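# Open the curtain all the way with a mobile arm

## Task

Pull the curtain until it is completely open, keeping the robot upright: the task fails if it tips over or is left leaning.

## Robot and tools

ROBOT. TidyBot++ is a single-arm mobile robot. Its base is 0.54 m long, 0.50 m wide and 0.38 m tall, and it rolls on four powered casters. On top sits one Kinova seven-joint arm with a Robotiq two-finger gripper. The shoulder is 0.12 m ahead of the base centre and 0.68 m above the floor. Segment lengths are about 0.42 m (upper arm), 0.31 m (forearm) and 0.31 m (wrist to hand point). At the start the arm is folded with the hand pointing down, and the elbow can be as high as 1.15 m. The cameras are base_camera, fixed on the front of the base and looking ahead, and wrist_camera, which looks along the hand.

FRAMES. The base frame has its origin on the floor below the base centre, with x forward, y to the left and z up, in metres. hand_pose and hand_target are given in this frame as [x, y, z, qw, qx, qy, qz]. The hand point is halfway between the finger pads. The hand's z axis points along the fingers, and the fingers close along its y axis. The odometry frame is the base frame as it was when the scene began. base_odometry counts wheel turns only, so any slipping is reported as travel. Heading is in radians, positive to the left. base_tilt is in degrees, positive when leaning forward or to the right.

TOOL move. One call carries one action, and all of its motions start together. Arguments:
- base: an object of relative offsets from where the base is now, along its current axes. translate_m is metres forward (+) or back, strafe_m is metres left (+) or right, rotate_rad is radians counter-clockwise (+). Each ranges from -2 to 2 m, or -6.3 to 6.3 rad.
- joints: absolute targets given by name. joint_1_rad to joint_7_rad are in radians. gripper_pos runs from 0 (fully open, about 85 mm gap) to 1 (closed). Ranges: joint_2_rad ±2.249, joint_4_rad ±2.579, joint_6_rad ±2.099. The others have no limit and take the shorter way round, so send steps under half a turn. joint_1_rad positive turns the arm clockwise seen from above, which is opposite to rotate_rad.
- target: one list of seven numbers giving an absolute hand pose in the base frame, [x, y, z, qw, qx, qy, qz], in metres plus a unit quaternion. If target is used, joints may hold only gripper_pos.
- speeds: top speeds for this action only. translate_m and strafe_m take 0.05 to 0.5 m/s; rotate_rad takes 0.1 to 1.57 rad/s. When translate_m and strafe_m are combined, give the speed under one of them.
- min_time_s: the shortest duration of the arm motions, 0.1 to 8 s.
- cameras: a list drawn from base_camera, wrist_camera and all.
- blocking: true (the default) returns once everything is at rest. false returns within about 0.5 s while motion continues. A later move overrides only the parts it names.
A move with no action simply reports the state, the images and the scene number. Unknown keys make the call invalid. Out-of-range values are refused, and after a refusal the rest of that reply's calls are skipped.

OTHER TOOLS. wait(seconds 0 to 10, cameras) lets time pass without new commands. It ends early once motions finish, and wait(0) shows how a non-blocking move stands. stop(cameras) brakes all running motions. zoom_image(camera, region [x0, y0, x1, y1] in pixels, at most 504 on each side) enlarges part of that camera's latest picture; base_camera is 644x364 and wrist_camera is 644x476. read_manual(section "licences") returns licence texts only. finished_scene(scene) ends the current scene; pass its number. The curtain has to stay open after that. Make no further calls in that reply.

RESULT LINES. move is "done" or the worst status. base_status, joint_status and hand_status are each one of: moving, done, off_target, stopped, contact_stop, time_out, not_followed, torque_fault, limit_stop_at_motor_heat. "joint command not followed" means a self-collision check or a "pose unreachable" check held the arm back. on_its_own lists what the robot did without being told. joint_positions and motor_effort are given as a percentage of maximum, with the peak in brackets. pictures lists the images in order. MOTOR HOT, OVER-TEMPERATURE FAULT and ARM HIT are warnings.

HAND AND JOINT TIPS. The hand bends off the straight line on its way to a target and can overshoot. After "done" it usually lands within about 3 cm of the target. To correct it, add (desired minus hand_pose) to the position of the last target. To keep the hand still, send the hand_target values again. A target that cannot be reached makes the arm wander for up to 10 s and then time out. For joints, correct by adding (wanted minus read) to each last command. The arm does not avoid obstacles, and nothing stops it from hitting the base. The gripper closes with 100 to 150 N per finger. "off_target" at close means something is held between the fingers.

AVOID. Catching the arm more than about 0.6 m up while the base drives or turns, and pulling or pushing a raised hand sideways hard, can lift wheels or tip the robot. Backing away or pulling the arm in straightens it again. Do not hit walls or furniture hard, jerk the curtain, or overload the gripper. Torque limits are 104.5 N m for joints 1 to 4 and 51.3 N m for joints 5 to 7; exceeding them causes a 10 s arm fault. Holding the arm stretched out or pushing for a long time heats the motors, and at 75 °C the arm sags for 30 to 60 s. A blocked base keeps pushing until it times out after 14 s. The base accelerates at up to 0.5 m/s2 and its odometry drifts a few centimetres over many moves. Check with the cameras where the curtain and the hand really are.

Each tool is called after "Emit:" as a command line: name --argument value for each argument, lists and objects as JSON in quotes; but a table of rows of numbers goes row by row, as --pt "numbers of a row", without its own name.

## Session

Emit:
move --base '{"rotate_rad": 1.57}' --joints '{"joint_6_rad": 0.85}' --cameras '["wrist_camera", "base_camera"]'

Scene clock: 2.30 s.
move: done
base_odometry: x=+0.000 y=+0.000 heading=+1.569
base_tilt: forward=+0.1 right=+0.3
base_status: done
joint_positions: joint_1_rad=-0.025 joint_2_rad=-0.398 joint_3_rad=+3.136 joint_4_rad=-2.533 joint_5_rad=+0.005 joint_6_rad=+0.754 joint_7_rad=+1.547 gripper_pos=+0.000
joint_status: all done
motor_effort: joint_1_rad=+0(1) joint_2_rad=-5(6) joint_3_rad=+0(1) joint_4_rad=+16(18) joint_5_rad=-1(2) joint_6_rad=+9(10) joint_7_rad=-1(1)
hand_pose: x=+0.5270 y=+0.0152 z=+0.9604 quat_wxyz=(-0.020, +0.637, +0.005, +0.771) (m; base frame)
hand_target: x=+0.5200 y=+0.0151 z=+0.9894 quat_wxyz=(-0.021, +0.599, +0.005, +0.800) (m; base frame)
hand_status: not commanded
pictures: base_camera, wrist_camera
camera_calibration:
wrist_camera: T_world_to_cam=[[0.0347028, -0.998827, -0.0337636, 0.0302722], [0.195602, 0.0399187, -0.979871, 0.897184], [0.980069, 0.0274, 0.196757, -0.572623], [0, 0, 0, 1]] pos_world=[0.384669, 0.0101122, 0.992814]

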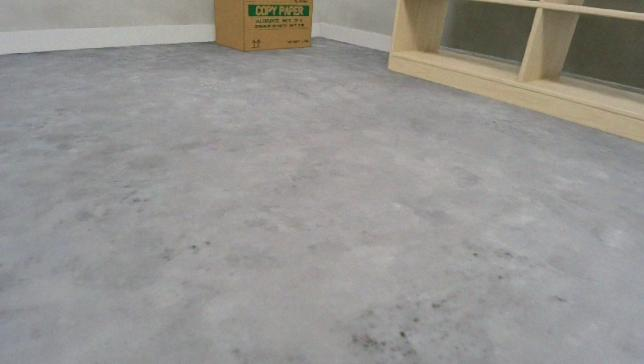

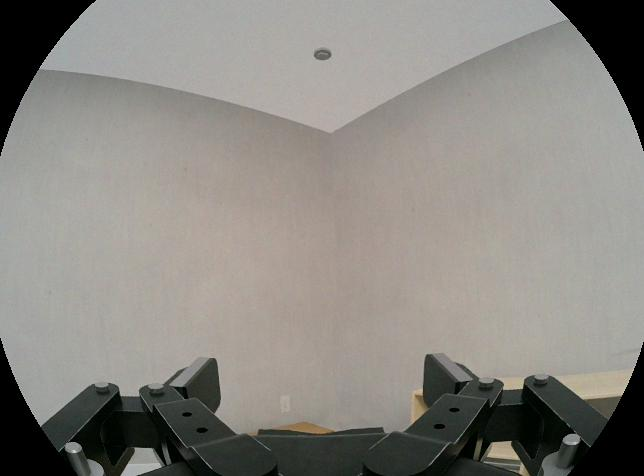

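Emit:
move --base '{"rotate_rad": -1.8}' --cameras '["wrist_camera", "base_camera"]'

Scene clock: 19.87 s.
move: done
base_odometry: x=+0.000 y=+0.000 heading=-0.230
base_tilt: forward=+0.0 right=+0.3
base_status: done
joint_positions: joint_1_rad=-0.025 joint_2_rad=-0.398 joint_3_rad=+3.136 joint_4_rad=-2.533 joint_5_rad=+0.005 joint_6_rad=+0.754 joint_7_rad=+1.547 gripper_pos=+0.000
joint_status: not commanded
motor_effort: joint_1_rad=+1(1) joint_2_rad=-5(6) joint_3_rad=+0(2) joint_4_rad=+17(18) joint_5_rad=+0(1) joint_6_rad=+9(11) joint_7_rad=-1(1)
hand_pose: x=+0.5270 y=+0.0152 z=+0.9604 quat_wxyz=(-0.020, +0.637, +0.005, +0.771) (m; base frame)
hand_target: x=+0.5200 y=+0.0151 z=+0.9894 quat_wxyz=(-0.021, +0.599, +0.005, +0.800) (m; base frame)
hand_status: not commanded
pictures: base_camera, wrist_camera
camera_calibration:
wrist_camera: T_world_to_cam=[[0.0346046, -0.99883, -0.0337817, 0.0303279], [0.195605, 0.0399172, -0.97987, 0.897181], [0.980072, 0.0273001, 0.196758, -0.572624], [0, 0, 0, 1]] pos_world=[0.384669, 0.0101121, 0.992814]

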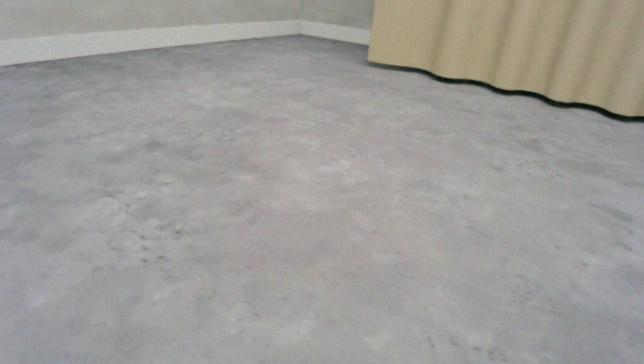

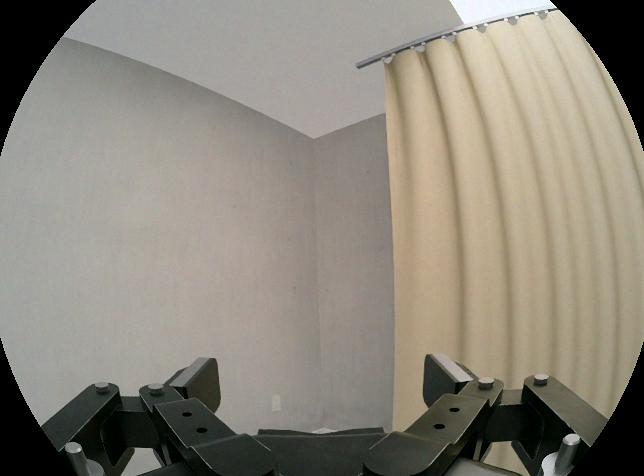

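Emit:
move --base '{"rotate_rad": -0.9}' --cameras '["wrist_camera", "base_camera"]'

Scene clock: 26.13 s.
move: done
base_odometry: x=+0.000 y=+0.000 heading=-1.129
base_tilt: forward=+0.1 right=+0.3
base_status: done
joint_positions: joint_1_rad=-0.025 joint_2_rad=-0.398 joint_3_rad=+3.136 joint_4_rad=-2.533 joint_5_rad=+0.005 joint_6_rad=+0.754 joint_7_rad=+1.547 gripper_pos=+0.000
joint_status: not commanded
motor_effort: joint_1_rad=+0(2) joint_2_rad=-4(6) joint_3_rad=+0(2) joint_4_rad=+17(17) joint_5_rad=+0(1) joint_6_rad=+9(10) joint_7_rad=-1(1)
hand_pose: x=+0.5270 y=+0.0151 z=+0.9604 quat_wxyz=(-0.020, +0.637, +0.005, +0.771) (m; base frame)
hand_target: x=+0.5200 y=+0.0151 z=+0.9894 quat_wxyz=(-0.021, +0.599, +0.005, +0.800) (m; base frame)
hand_status: not commanded
pictures: base_camera, wrist_camera
camera_calibration:
wrist_camera: T_world_to_cam=[[0.0344082, -0.998836, -0.0338179, 0.0304393], [0.195613, 0.0399143, -0.979868, 0.897177], [0.980077, 0.0271003, 0.196759, -0.572625], [0, 0, 0, 1]] pos_world=[0.38467, 0.010112, 0.992814]

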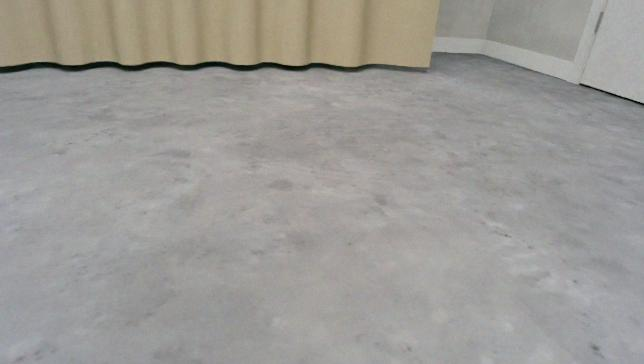

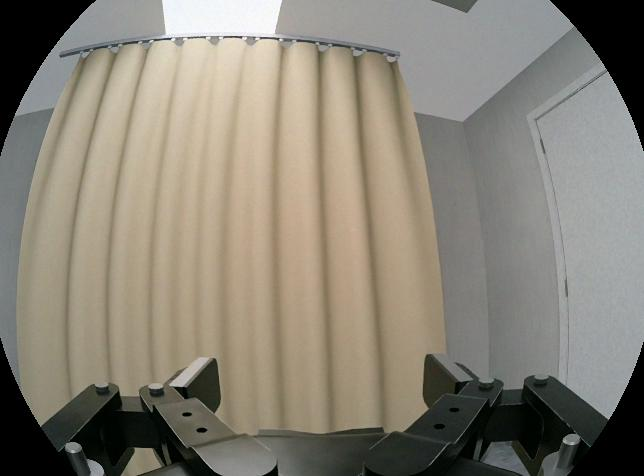

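Emit:
move --base '{"translate_m": 0.588, "strafe_m": 1.603, "rotate_rad": 0.267}' --target '[0.576, -0.288, 1.25, 0.275, 0.651, -0.275, 0.651]' --min_time_s 2 --cameras '["wrist_camera", "base_camera"]'

Scene clock: 49.57 s.
move: done
base_odometry: x=+1.701 y=+0.154 heading=-0.861
base_tilt: forward=+0.1 right=+0.3
base_status: done
joint_positions: joint_1_rad=+0.201 joint_2_rad=-0.101 joint_3_rad=+3.173 joint_4_rad=-1.173 joint_5_rad=+0.844 joint_6_rad=-0.627 joint_7_rad=+0.854 gripper_pos=+0.000
joint_status: not commanded
motor_effort: joint_1_rad=+0(2) joint_2_rad=-14(16) joint_3_rad=-1(2) joint_4_rad=+17(20) joint_5_rad=+3(4) joint_6_rad=+7(11) joint_7_rad=-1(1)
hand_pose: x=+0.5871 y=-0.2515 z=+1.2646 quat_wxyz=(+0.242, +0.650, -0.234, +0.681) (m; base frame)
hand_target: x=+0.5760 y=-0.2880 z=+1.2500 quat_wxyz=(+0.275, +0.651, -0.275, +0.651) (m; base frame)
hand_status: done (0.041 m and 7.0 deg from the pose sent, 0.422 m and 49.0 deg at the start)
pictures: base_camera, wrist_camera
camera_calibration:
wrist_camera: T_world_to_cam=[[-0.637144, -0.770501, -0.0193991, 0.205826], [0.0529866, -0.0186783, -0.998421, 1.28664], [0.768921, -0.637165, 0.0527269, -0.545082], [0, 0, 0, 1]] pos_world=[0.482091, -0.164686, 1.31734]

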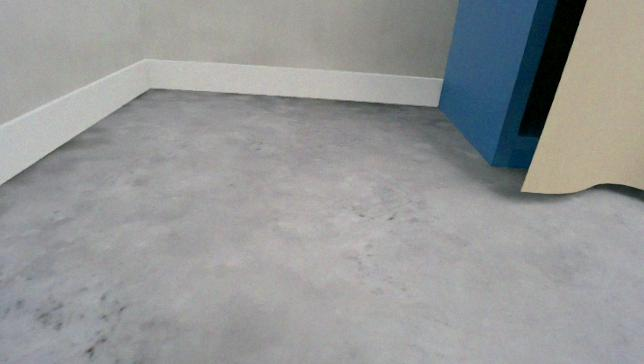

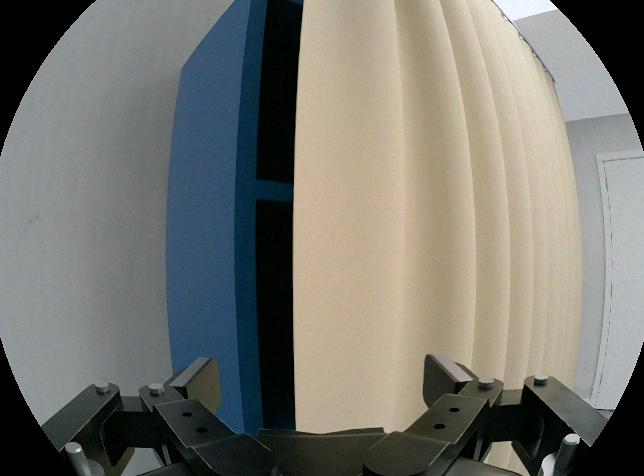

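Emit:
move --base '{"translate_m": 0.283, "strafe_m": -0.19}' --speeds '{"translate_m": 0.25}' --cameras '["wrist_camera", "base_camera"]'

Emit:
move --joints '{"gripper_pos": 1.0}' --cameras '["wrist_camera"]'

Scene clock: 70.07 s.
move: done
base_odometry: x=+1.741 y=-0.184 heading=-0.861
base_tilt: forward=+0.1 right=+0.3
base_status: done
joint_positions: joint_1_rad=+0.201 joint_2_rad=-0.091 joint_3_rad=+3.174 joint_4_rad=-1.170 joint_5_rad=+0.845 joint_6_rad=-0.627 joint_7_rad=+0.853 gripper_pos=+0.000
joint_status: not commanded
motor_effort: joint_1_rad=+0(1) joint_2_rad=-14(17) joint_3_rad=+0(1) joint_4_rad=+17(18) joint_5_rad=+3(4) joint_6_rad=+7(8) joint_7_rad=-1(1)
hand_pose: x=+0.5920 y=-0.2533 z=+1.2606 quat_wxyz=(+0.243, +0.653, -0.234, +0.678) (m; base frame)
hand_target: x=+0.5760 y=-0.2880 z=+1.2500 quat_wxyz=(+0.275, +0.651, -0.275, +0.651) (m; base frame)
hand_status: not commanded
pictures: base_camera, wrist_camera
camera_calibration:
wrist_camera: T_world_to_cam=[[-0.638778, -0.769243, -0.0150873, 0.203313], [0.0446616, -0.0174964, -0.998849, 1.28813], [0.768093, -0.638717, 0.0455319, -0.540658], [0, 0, 0, 1]] pos_world=[0.487618, -0.166393, 1.31433]

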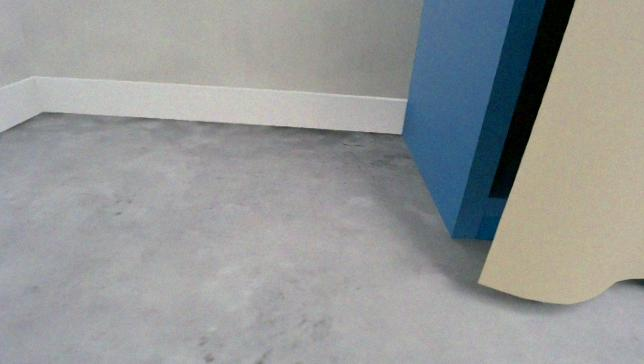

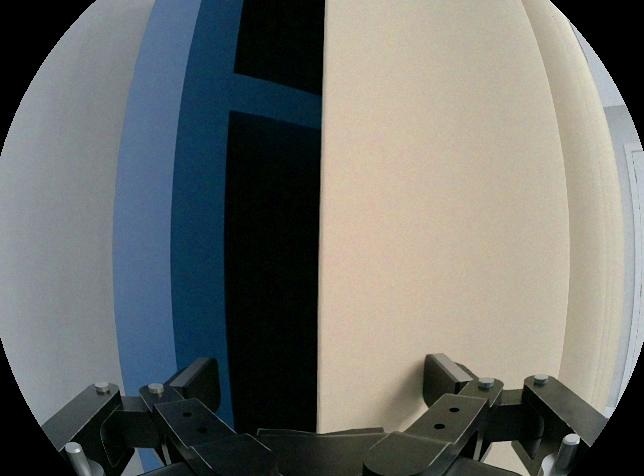

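Scene clock: 71.17 s.
move: done
base_odometry: x=+1.741 y=-0.184 heading=-0.861
base_tilt: forward=+0.1 right=+0.3
base_status: not commanded
joint_positions: joint_1_rad=+0.201 joint_2_rad=-0.091 joint_3_rad=+3.174 joint_4_rad=-1.170 joint_5_rad=+0.845 joint_6_rad=-0.628 joint_7_rad=+0.853 gripper_pos=+0.994
joint_status: all done
motor_effort: joint_1_rad=+0(1) joint_2_rad=-14(16) joint_3_rad=+0(1) joint_4_rad=+17(18) joint_5_rad=+4(4) joint_6_rad=+7(8) joint_7_rad=-1(1)
hand_pose: x=+0.5920 y=-0.2534 z=+1.2606 quat_wxyz=(+0.243, +0.653, -0.234, +0.678) (m; base frame)
hand_target: x=+0.5760 y=-0.2880 z=+1.2500 quat_wxyz=(+0.275, +0.651, -0.275, +0.651) (m; base frame)
hand_status: not commanded
pictures: wrist_camera
camera_calibration:
wrist_camera: T_world_to_cam=[[-0.639045, -0.769014, -0.0154823, 0.203922], [0.0446769, -0.0170165, -0.998857, 1.28821], [0.767871, -0.639006, 0.0452314, -0.540268], [0, 0, 0, 1]] pos_world=[0.487618, -0.166495, 1.31433]

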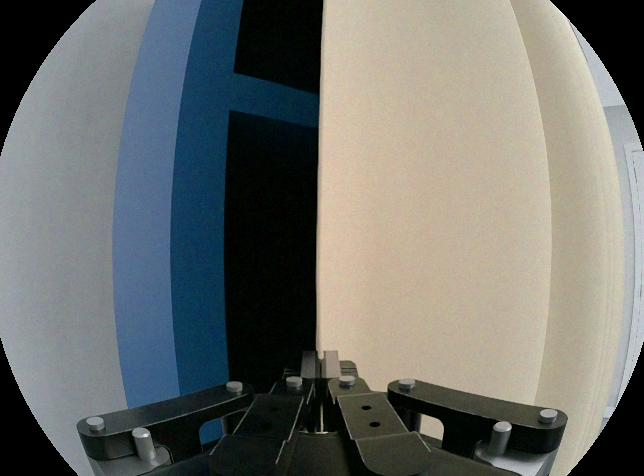

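Emit:
move --base '{"strafe_m": -1.6, "translate_m": -0.02}' --speeds '{"strafe_m": 0.22}' --cameras '["wrist_camera"]'

Scene clock: 93.53 s.
move: done
base_odometry: x=+0.514 y=-1.212 heading=-0.861
base_tilt: forward=+0.0 right=+0.3
base_status: done
joint_positions: joint_1_rad=+0.202 joint_2_rad=-0.093 joint_3_rad=+3.173 joint_4_rad=-1.118 joint_5_rad=+0.864 joint_6_rad=-0.630 joint_7_rad=+0.853 gripper_pos=+0.994
joint_status: not commanded
motor_effort: joint_1_rad=+4(5) joint_2_rad=-5(16) joint_3_rad=+5(6) joint_4_rad=+9(18) joint_5_rad=+1(4) joint_6_rad=-1(9) joint_7_rad=-1(2)
hand_pose: x=+0.5796 y=-0.2538 z=+1.2921 quat_wxyz=(+0.251, +0.632, -0.234, +0.695) (m; base frame)
hand_target: x=+0.5760 y=-0.2880 z=+1.2500 quat_wxyz=(+0.275, +0.651, -0.275, +0.651) (m; base frame)
hand_status: not commanded
pictures: wrist_camera
camera_calibration:
wrist_camera: T_world_to_cam=[[-0.647274, -0.761851, -0.0248873, 0.214924], [0.0916399, -0.0453622, -0.994758, 1.28048], [0.756729, -0.646162, 0.0991778, -0.597457], [0, 0, 0, 1]] pos_world=[0.473885, -0.164228, 1.33837]

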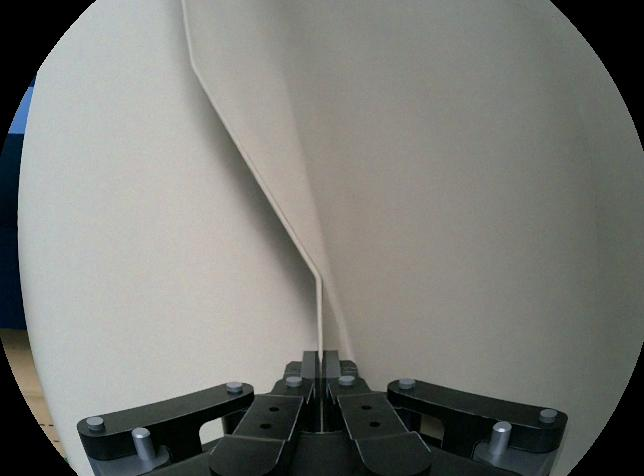

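Emit:
move --base '{"strafe_m": -0.38}' --speeds '{"strafe_m": 0.2}' --cameras '[]'

Emit:
move --base '{"strafe_m": -0.15}' --speeds '{"strafe_m": 0.1}' --cameras '["wrist_camera"]'

Scene clock: 108.07 s.
move: done
base_odometry: x=+0.226 y=-1.460 heading=-0.860
base_tilt: forward=+0.0 right=+0.3
base_status: done
joint_positions: joint_1_rad=+0.181 joint_2_rad=-0.129 joint_3_rad=+3.139 joint_4_rad=-1.087 joint_5_rad=+0.867 joint_6_rad=-0.630 joint_7_rad=+0.853 gripper_pos=+0.994
joint_status: not commanded
motor_effort: joint_1_rad=+9(9) joint_2_rad=+1(6) joint_3_rad=+11(12) joint_4_rad=+4(10) joint_5_rad=+1(2) joint_6_rad=-10(11) joint_7_rad=-2(2)
hand_pose: x=+0.5644 y=-0.2208 z=+1.3271 quat_wxyz=(+0.230, +0.613, -0.218, +0.723) (m; base frame)
hand_target: x=+0.5760 y=-0.2880 z=+1.2500 quat_wxyz=(+0.275, +0.651, -0.275, +0.651) (m; base frame)
hand_status: not commanded
pictures: none
No camera images: "cameras" was empty.

Scene clock: 110.10 s.
move: done
base_odometry: x=+0.113 y=-1.557 heading=-0.860
base_tilt: forward=+0.1 right=+0.3
base_status: done
joint_positions: joint_1_rad=+0.159 joint_2_rad=-0.149 joint_3_rad=+3.106 joint_4_rad=-1.061 joint_5_rad=+0.871 joint_6_rad=-0.629 joint_7_rad=+0.853 gripper_pos=+0.994
joint_status: not commanded
motor_effort: joint_1_rad=+13(14) joint_2_rad=+6(7) joint_3_rad=+17(18) joint_4_rad=+0(7) joint_5_rad=+1(2) joint_6_rad=-17(19) joint_7_rad=-3(3)
hand_pose: x=+0.5562 y=-0.1906 z=+1.3515 quat_wxyz=(+0.210, +0.601, -0.202, +0.745) (m; base frame)
hand_target: x=+0.5760 y=-0.2880 z=+1.2500 quat_wxyz=(+0.275, +0.651, -0.275, +0.651) (m; base frame)
hand_status: not commanded
pictures: wrist_camera
camera_calibration:
wrist_camera: T_world_to_cam=[[-0.556783, -0.828223, -0.0635549, 0.238722], [0.205363, -0.063113, -0.976649, 1.25353], [0.804872, -0.556833, 0.205227, -0.697923], [0, 0, 0, 1]] pos_world=[0.437226, -0.111797, 1.38266]

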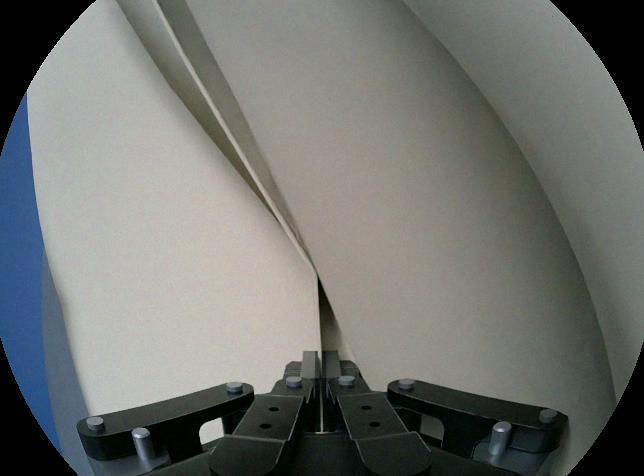

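Emit:
move --base '{"strafe_m": -0.07}' --speeds '{"strafe_m": 0.1}' --cameras '["base_camera"]'

Scene clock: 119.13 s.
move: done
base_odometry: x=+0.060 y=-1.603 heading=-0.859
base_tilt: forward=+0.1 right=+0.3
base_status: done
joint_positions: joint_1_rad=+0.146 joint_2_rad=-0.159 joint_3_rad=+3.087 joint_4_rad=-1.051 joint_5_rad=+0.872 joint_6_rad=-0.616 joint_7_rad=+0.853 gripper_pos=+0.994
joint_status: not commanded
motor_effort: joint_1_rad=+15(16) joint_2_rad=+8(9) joint_3_rad=+20(22) joint_4_rad=-2(4) joint_5_rad=+0(1) joint_6_rad=-22(23) joint_7_rad=-3(4)
hand_pose: x=+0.5533 y=-0.1712 z=+1.3650 quat_wxyz=(+0.197, +0.593, -0.188, +0.758) (m; base frame)
hand_target: x=+0.5760 y=-0.2880 z=+1.2500 quat_wxyz=(+0.275, +0.651, -0.275, +0.651) (m; base frame)
hand_status: not commanded
pictures: base_camera

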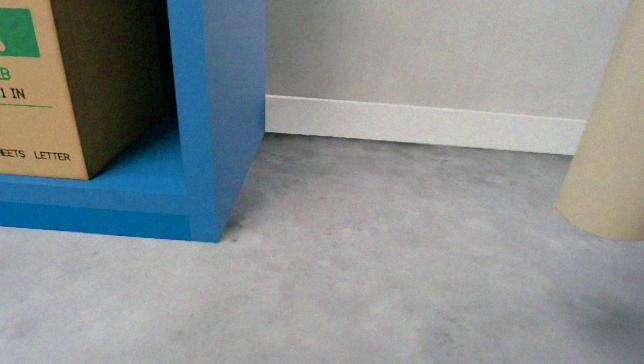

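Emit:
move --base '{"strafe_m": 0.18}' --speeds '{"strafe_m": 0.3}' --cameras '[]'

Emit:
move --joints '{"gripper_pos": 0}' --cameras '[]'

Emit:
move --base '{"translate_m": -0.55, "strafe_m": 0.55}' --joints '{"joint_1_rad": 0, "joint_2_rad": -0.33, "joint_3_rad": 3.14, "joint_4_rad": -2.4, "joint_5_rad": 0, "joint_6_rad": 1.3, "joint_7_rad": 1.57}' --min_time_s 3 --cameras '["wrist_camera"]'

Scene clock: 127.53 s.
move: done
base_odometry: x=+0.197 y=-1.485 heading=-0.858
base_tilt: forward=+0.1 right=+0.3
base_status: done
joint_positions: joint_1_rad=+0.169 joint_2_rad=-0.129 joint_3_rad=+3.131 joint_4_rad=-1.091 joint_5_rad=+0.872 joint_6_rad=-0.616 joint_7_rad=+0.851 gripper_pos=+0.994
joint_status: not commanded
motor_effort: joint_1_rad=+5(15) joint_2_rad=-6(9) joint_3_rad=+6(20) joint_4_rad=+9(12) joint_5_rad=+2(4) joint_6_rad=-2(21) joint_7_rad=-1(3)
hand_pose: x=+0.5702 y=-0.2092 z=+1.3293 quat_wxyz=(+0.223, +0.613, -0.207, +0.729) (m; base frame)
hand_target: x=+0.5760 y=-0.2880 z=+1.2500 quat_wxyz=(+0.275, +0.651, -0.275, +0.651) (m; base frame)
hand_status: not commanded
pictures: none
No camera images: "cameras" was empty.

Scene clock: 128.63 s.
move: done
base_odometry: x=+0.197 y=-1.485 heading=-0.858
base_tilt: forward=+0.1 right=+0.3
base_status: not commanded
joint_positions: joint_1_rad=+0.179 joint_2_rad=-0.095 joint_3_rad=+3.146 joint_4_rad=-1.120 joint_5_rad=+0.872 joint_6_rad=-0.643 joint_7_rad=+0.851 gripper_pos=+0.000
joint_status: all done
motor_effort: joint_1_rad=+3(5) joint_2_rad=-14(16) joint_3_rad=+3(6) joint_4_rad=+17(18) joint_5_rad=+4(5) joint_6_rad=+5(6) joint_7_rad=-1(2)
hand_pose: x=+0.5894 y=-0.2314 z=+1.2898 quat_wxyz=(+0.238, +0.639, -0.221, +0.697) (m; base frame)
hand_target: x=+0.5760 y=-0.2880 z=+1.2500 quat_wxyz=(+0.275, +0.651, -0.275, +0.651) (m; base frame)
hand_status: not commanded
pictures: none
No camera images: "cameras" was empty.

Scene clock: 132.30 s.
move: done
base_odometry: x=+0.253 y=-0.709 heading=-0.858
base_tilt: forward=+0.1 right=+0.3
base_status: done
joint_positions: joint_1_rad=+0.018 joint_2_rad=-0.296 joint_3_rad=+3.156 joint_4_rad=-2.363 joint_5_rad=+0.054 joint_6_rad=+1.205 joint_7_rad=+1.526 gripper_pos=+0.000
joint_status: all done
motor_effort: joint_1_rad=+1(4) joint_2_rad=-6(20) joint_3_rad=+0(4) joint_4_rad=+16(20) joint_5_rad=-1(5) joint_6_rad=+6(9) joint_7_rad=-1(2)
hand_pose: x=+0.5093 y=+0.0031 z=+1.1370 quat_wxyz=(-0.009, +0.418, +0.009, +0.908) (m; base frame)
hand_target: x=+0.4753 y=+0.0021 z=+1.1529 quat_wxyz=(-0.001, +0.376, +0.000, +0.927) (m; base frame)
hand_status: not commanded
pictures: wrist_camera
camera_calibration:
wrist_camera: T_world_to_cam=[[0.0302807, -0.999523, -0.00610261, -0.00435694], [0.65579, 0.0244741, -0.754546, 0.583601], [0.754336, 0.0188461, 0.656218, -0.99708], [0, 0, 0, 1]] pos_world=[0.369545, 0.000153104, 1.09463]

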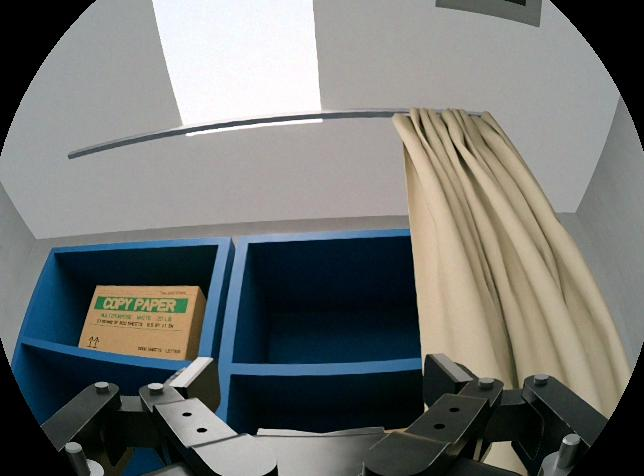

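Emit:
finished_scene --scene 3

The scene is finished: the task was done.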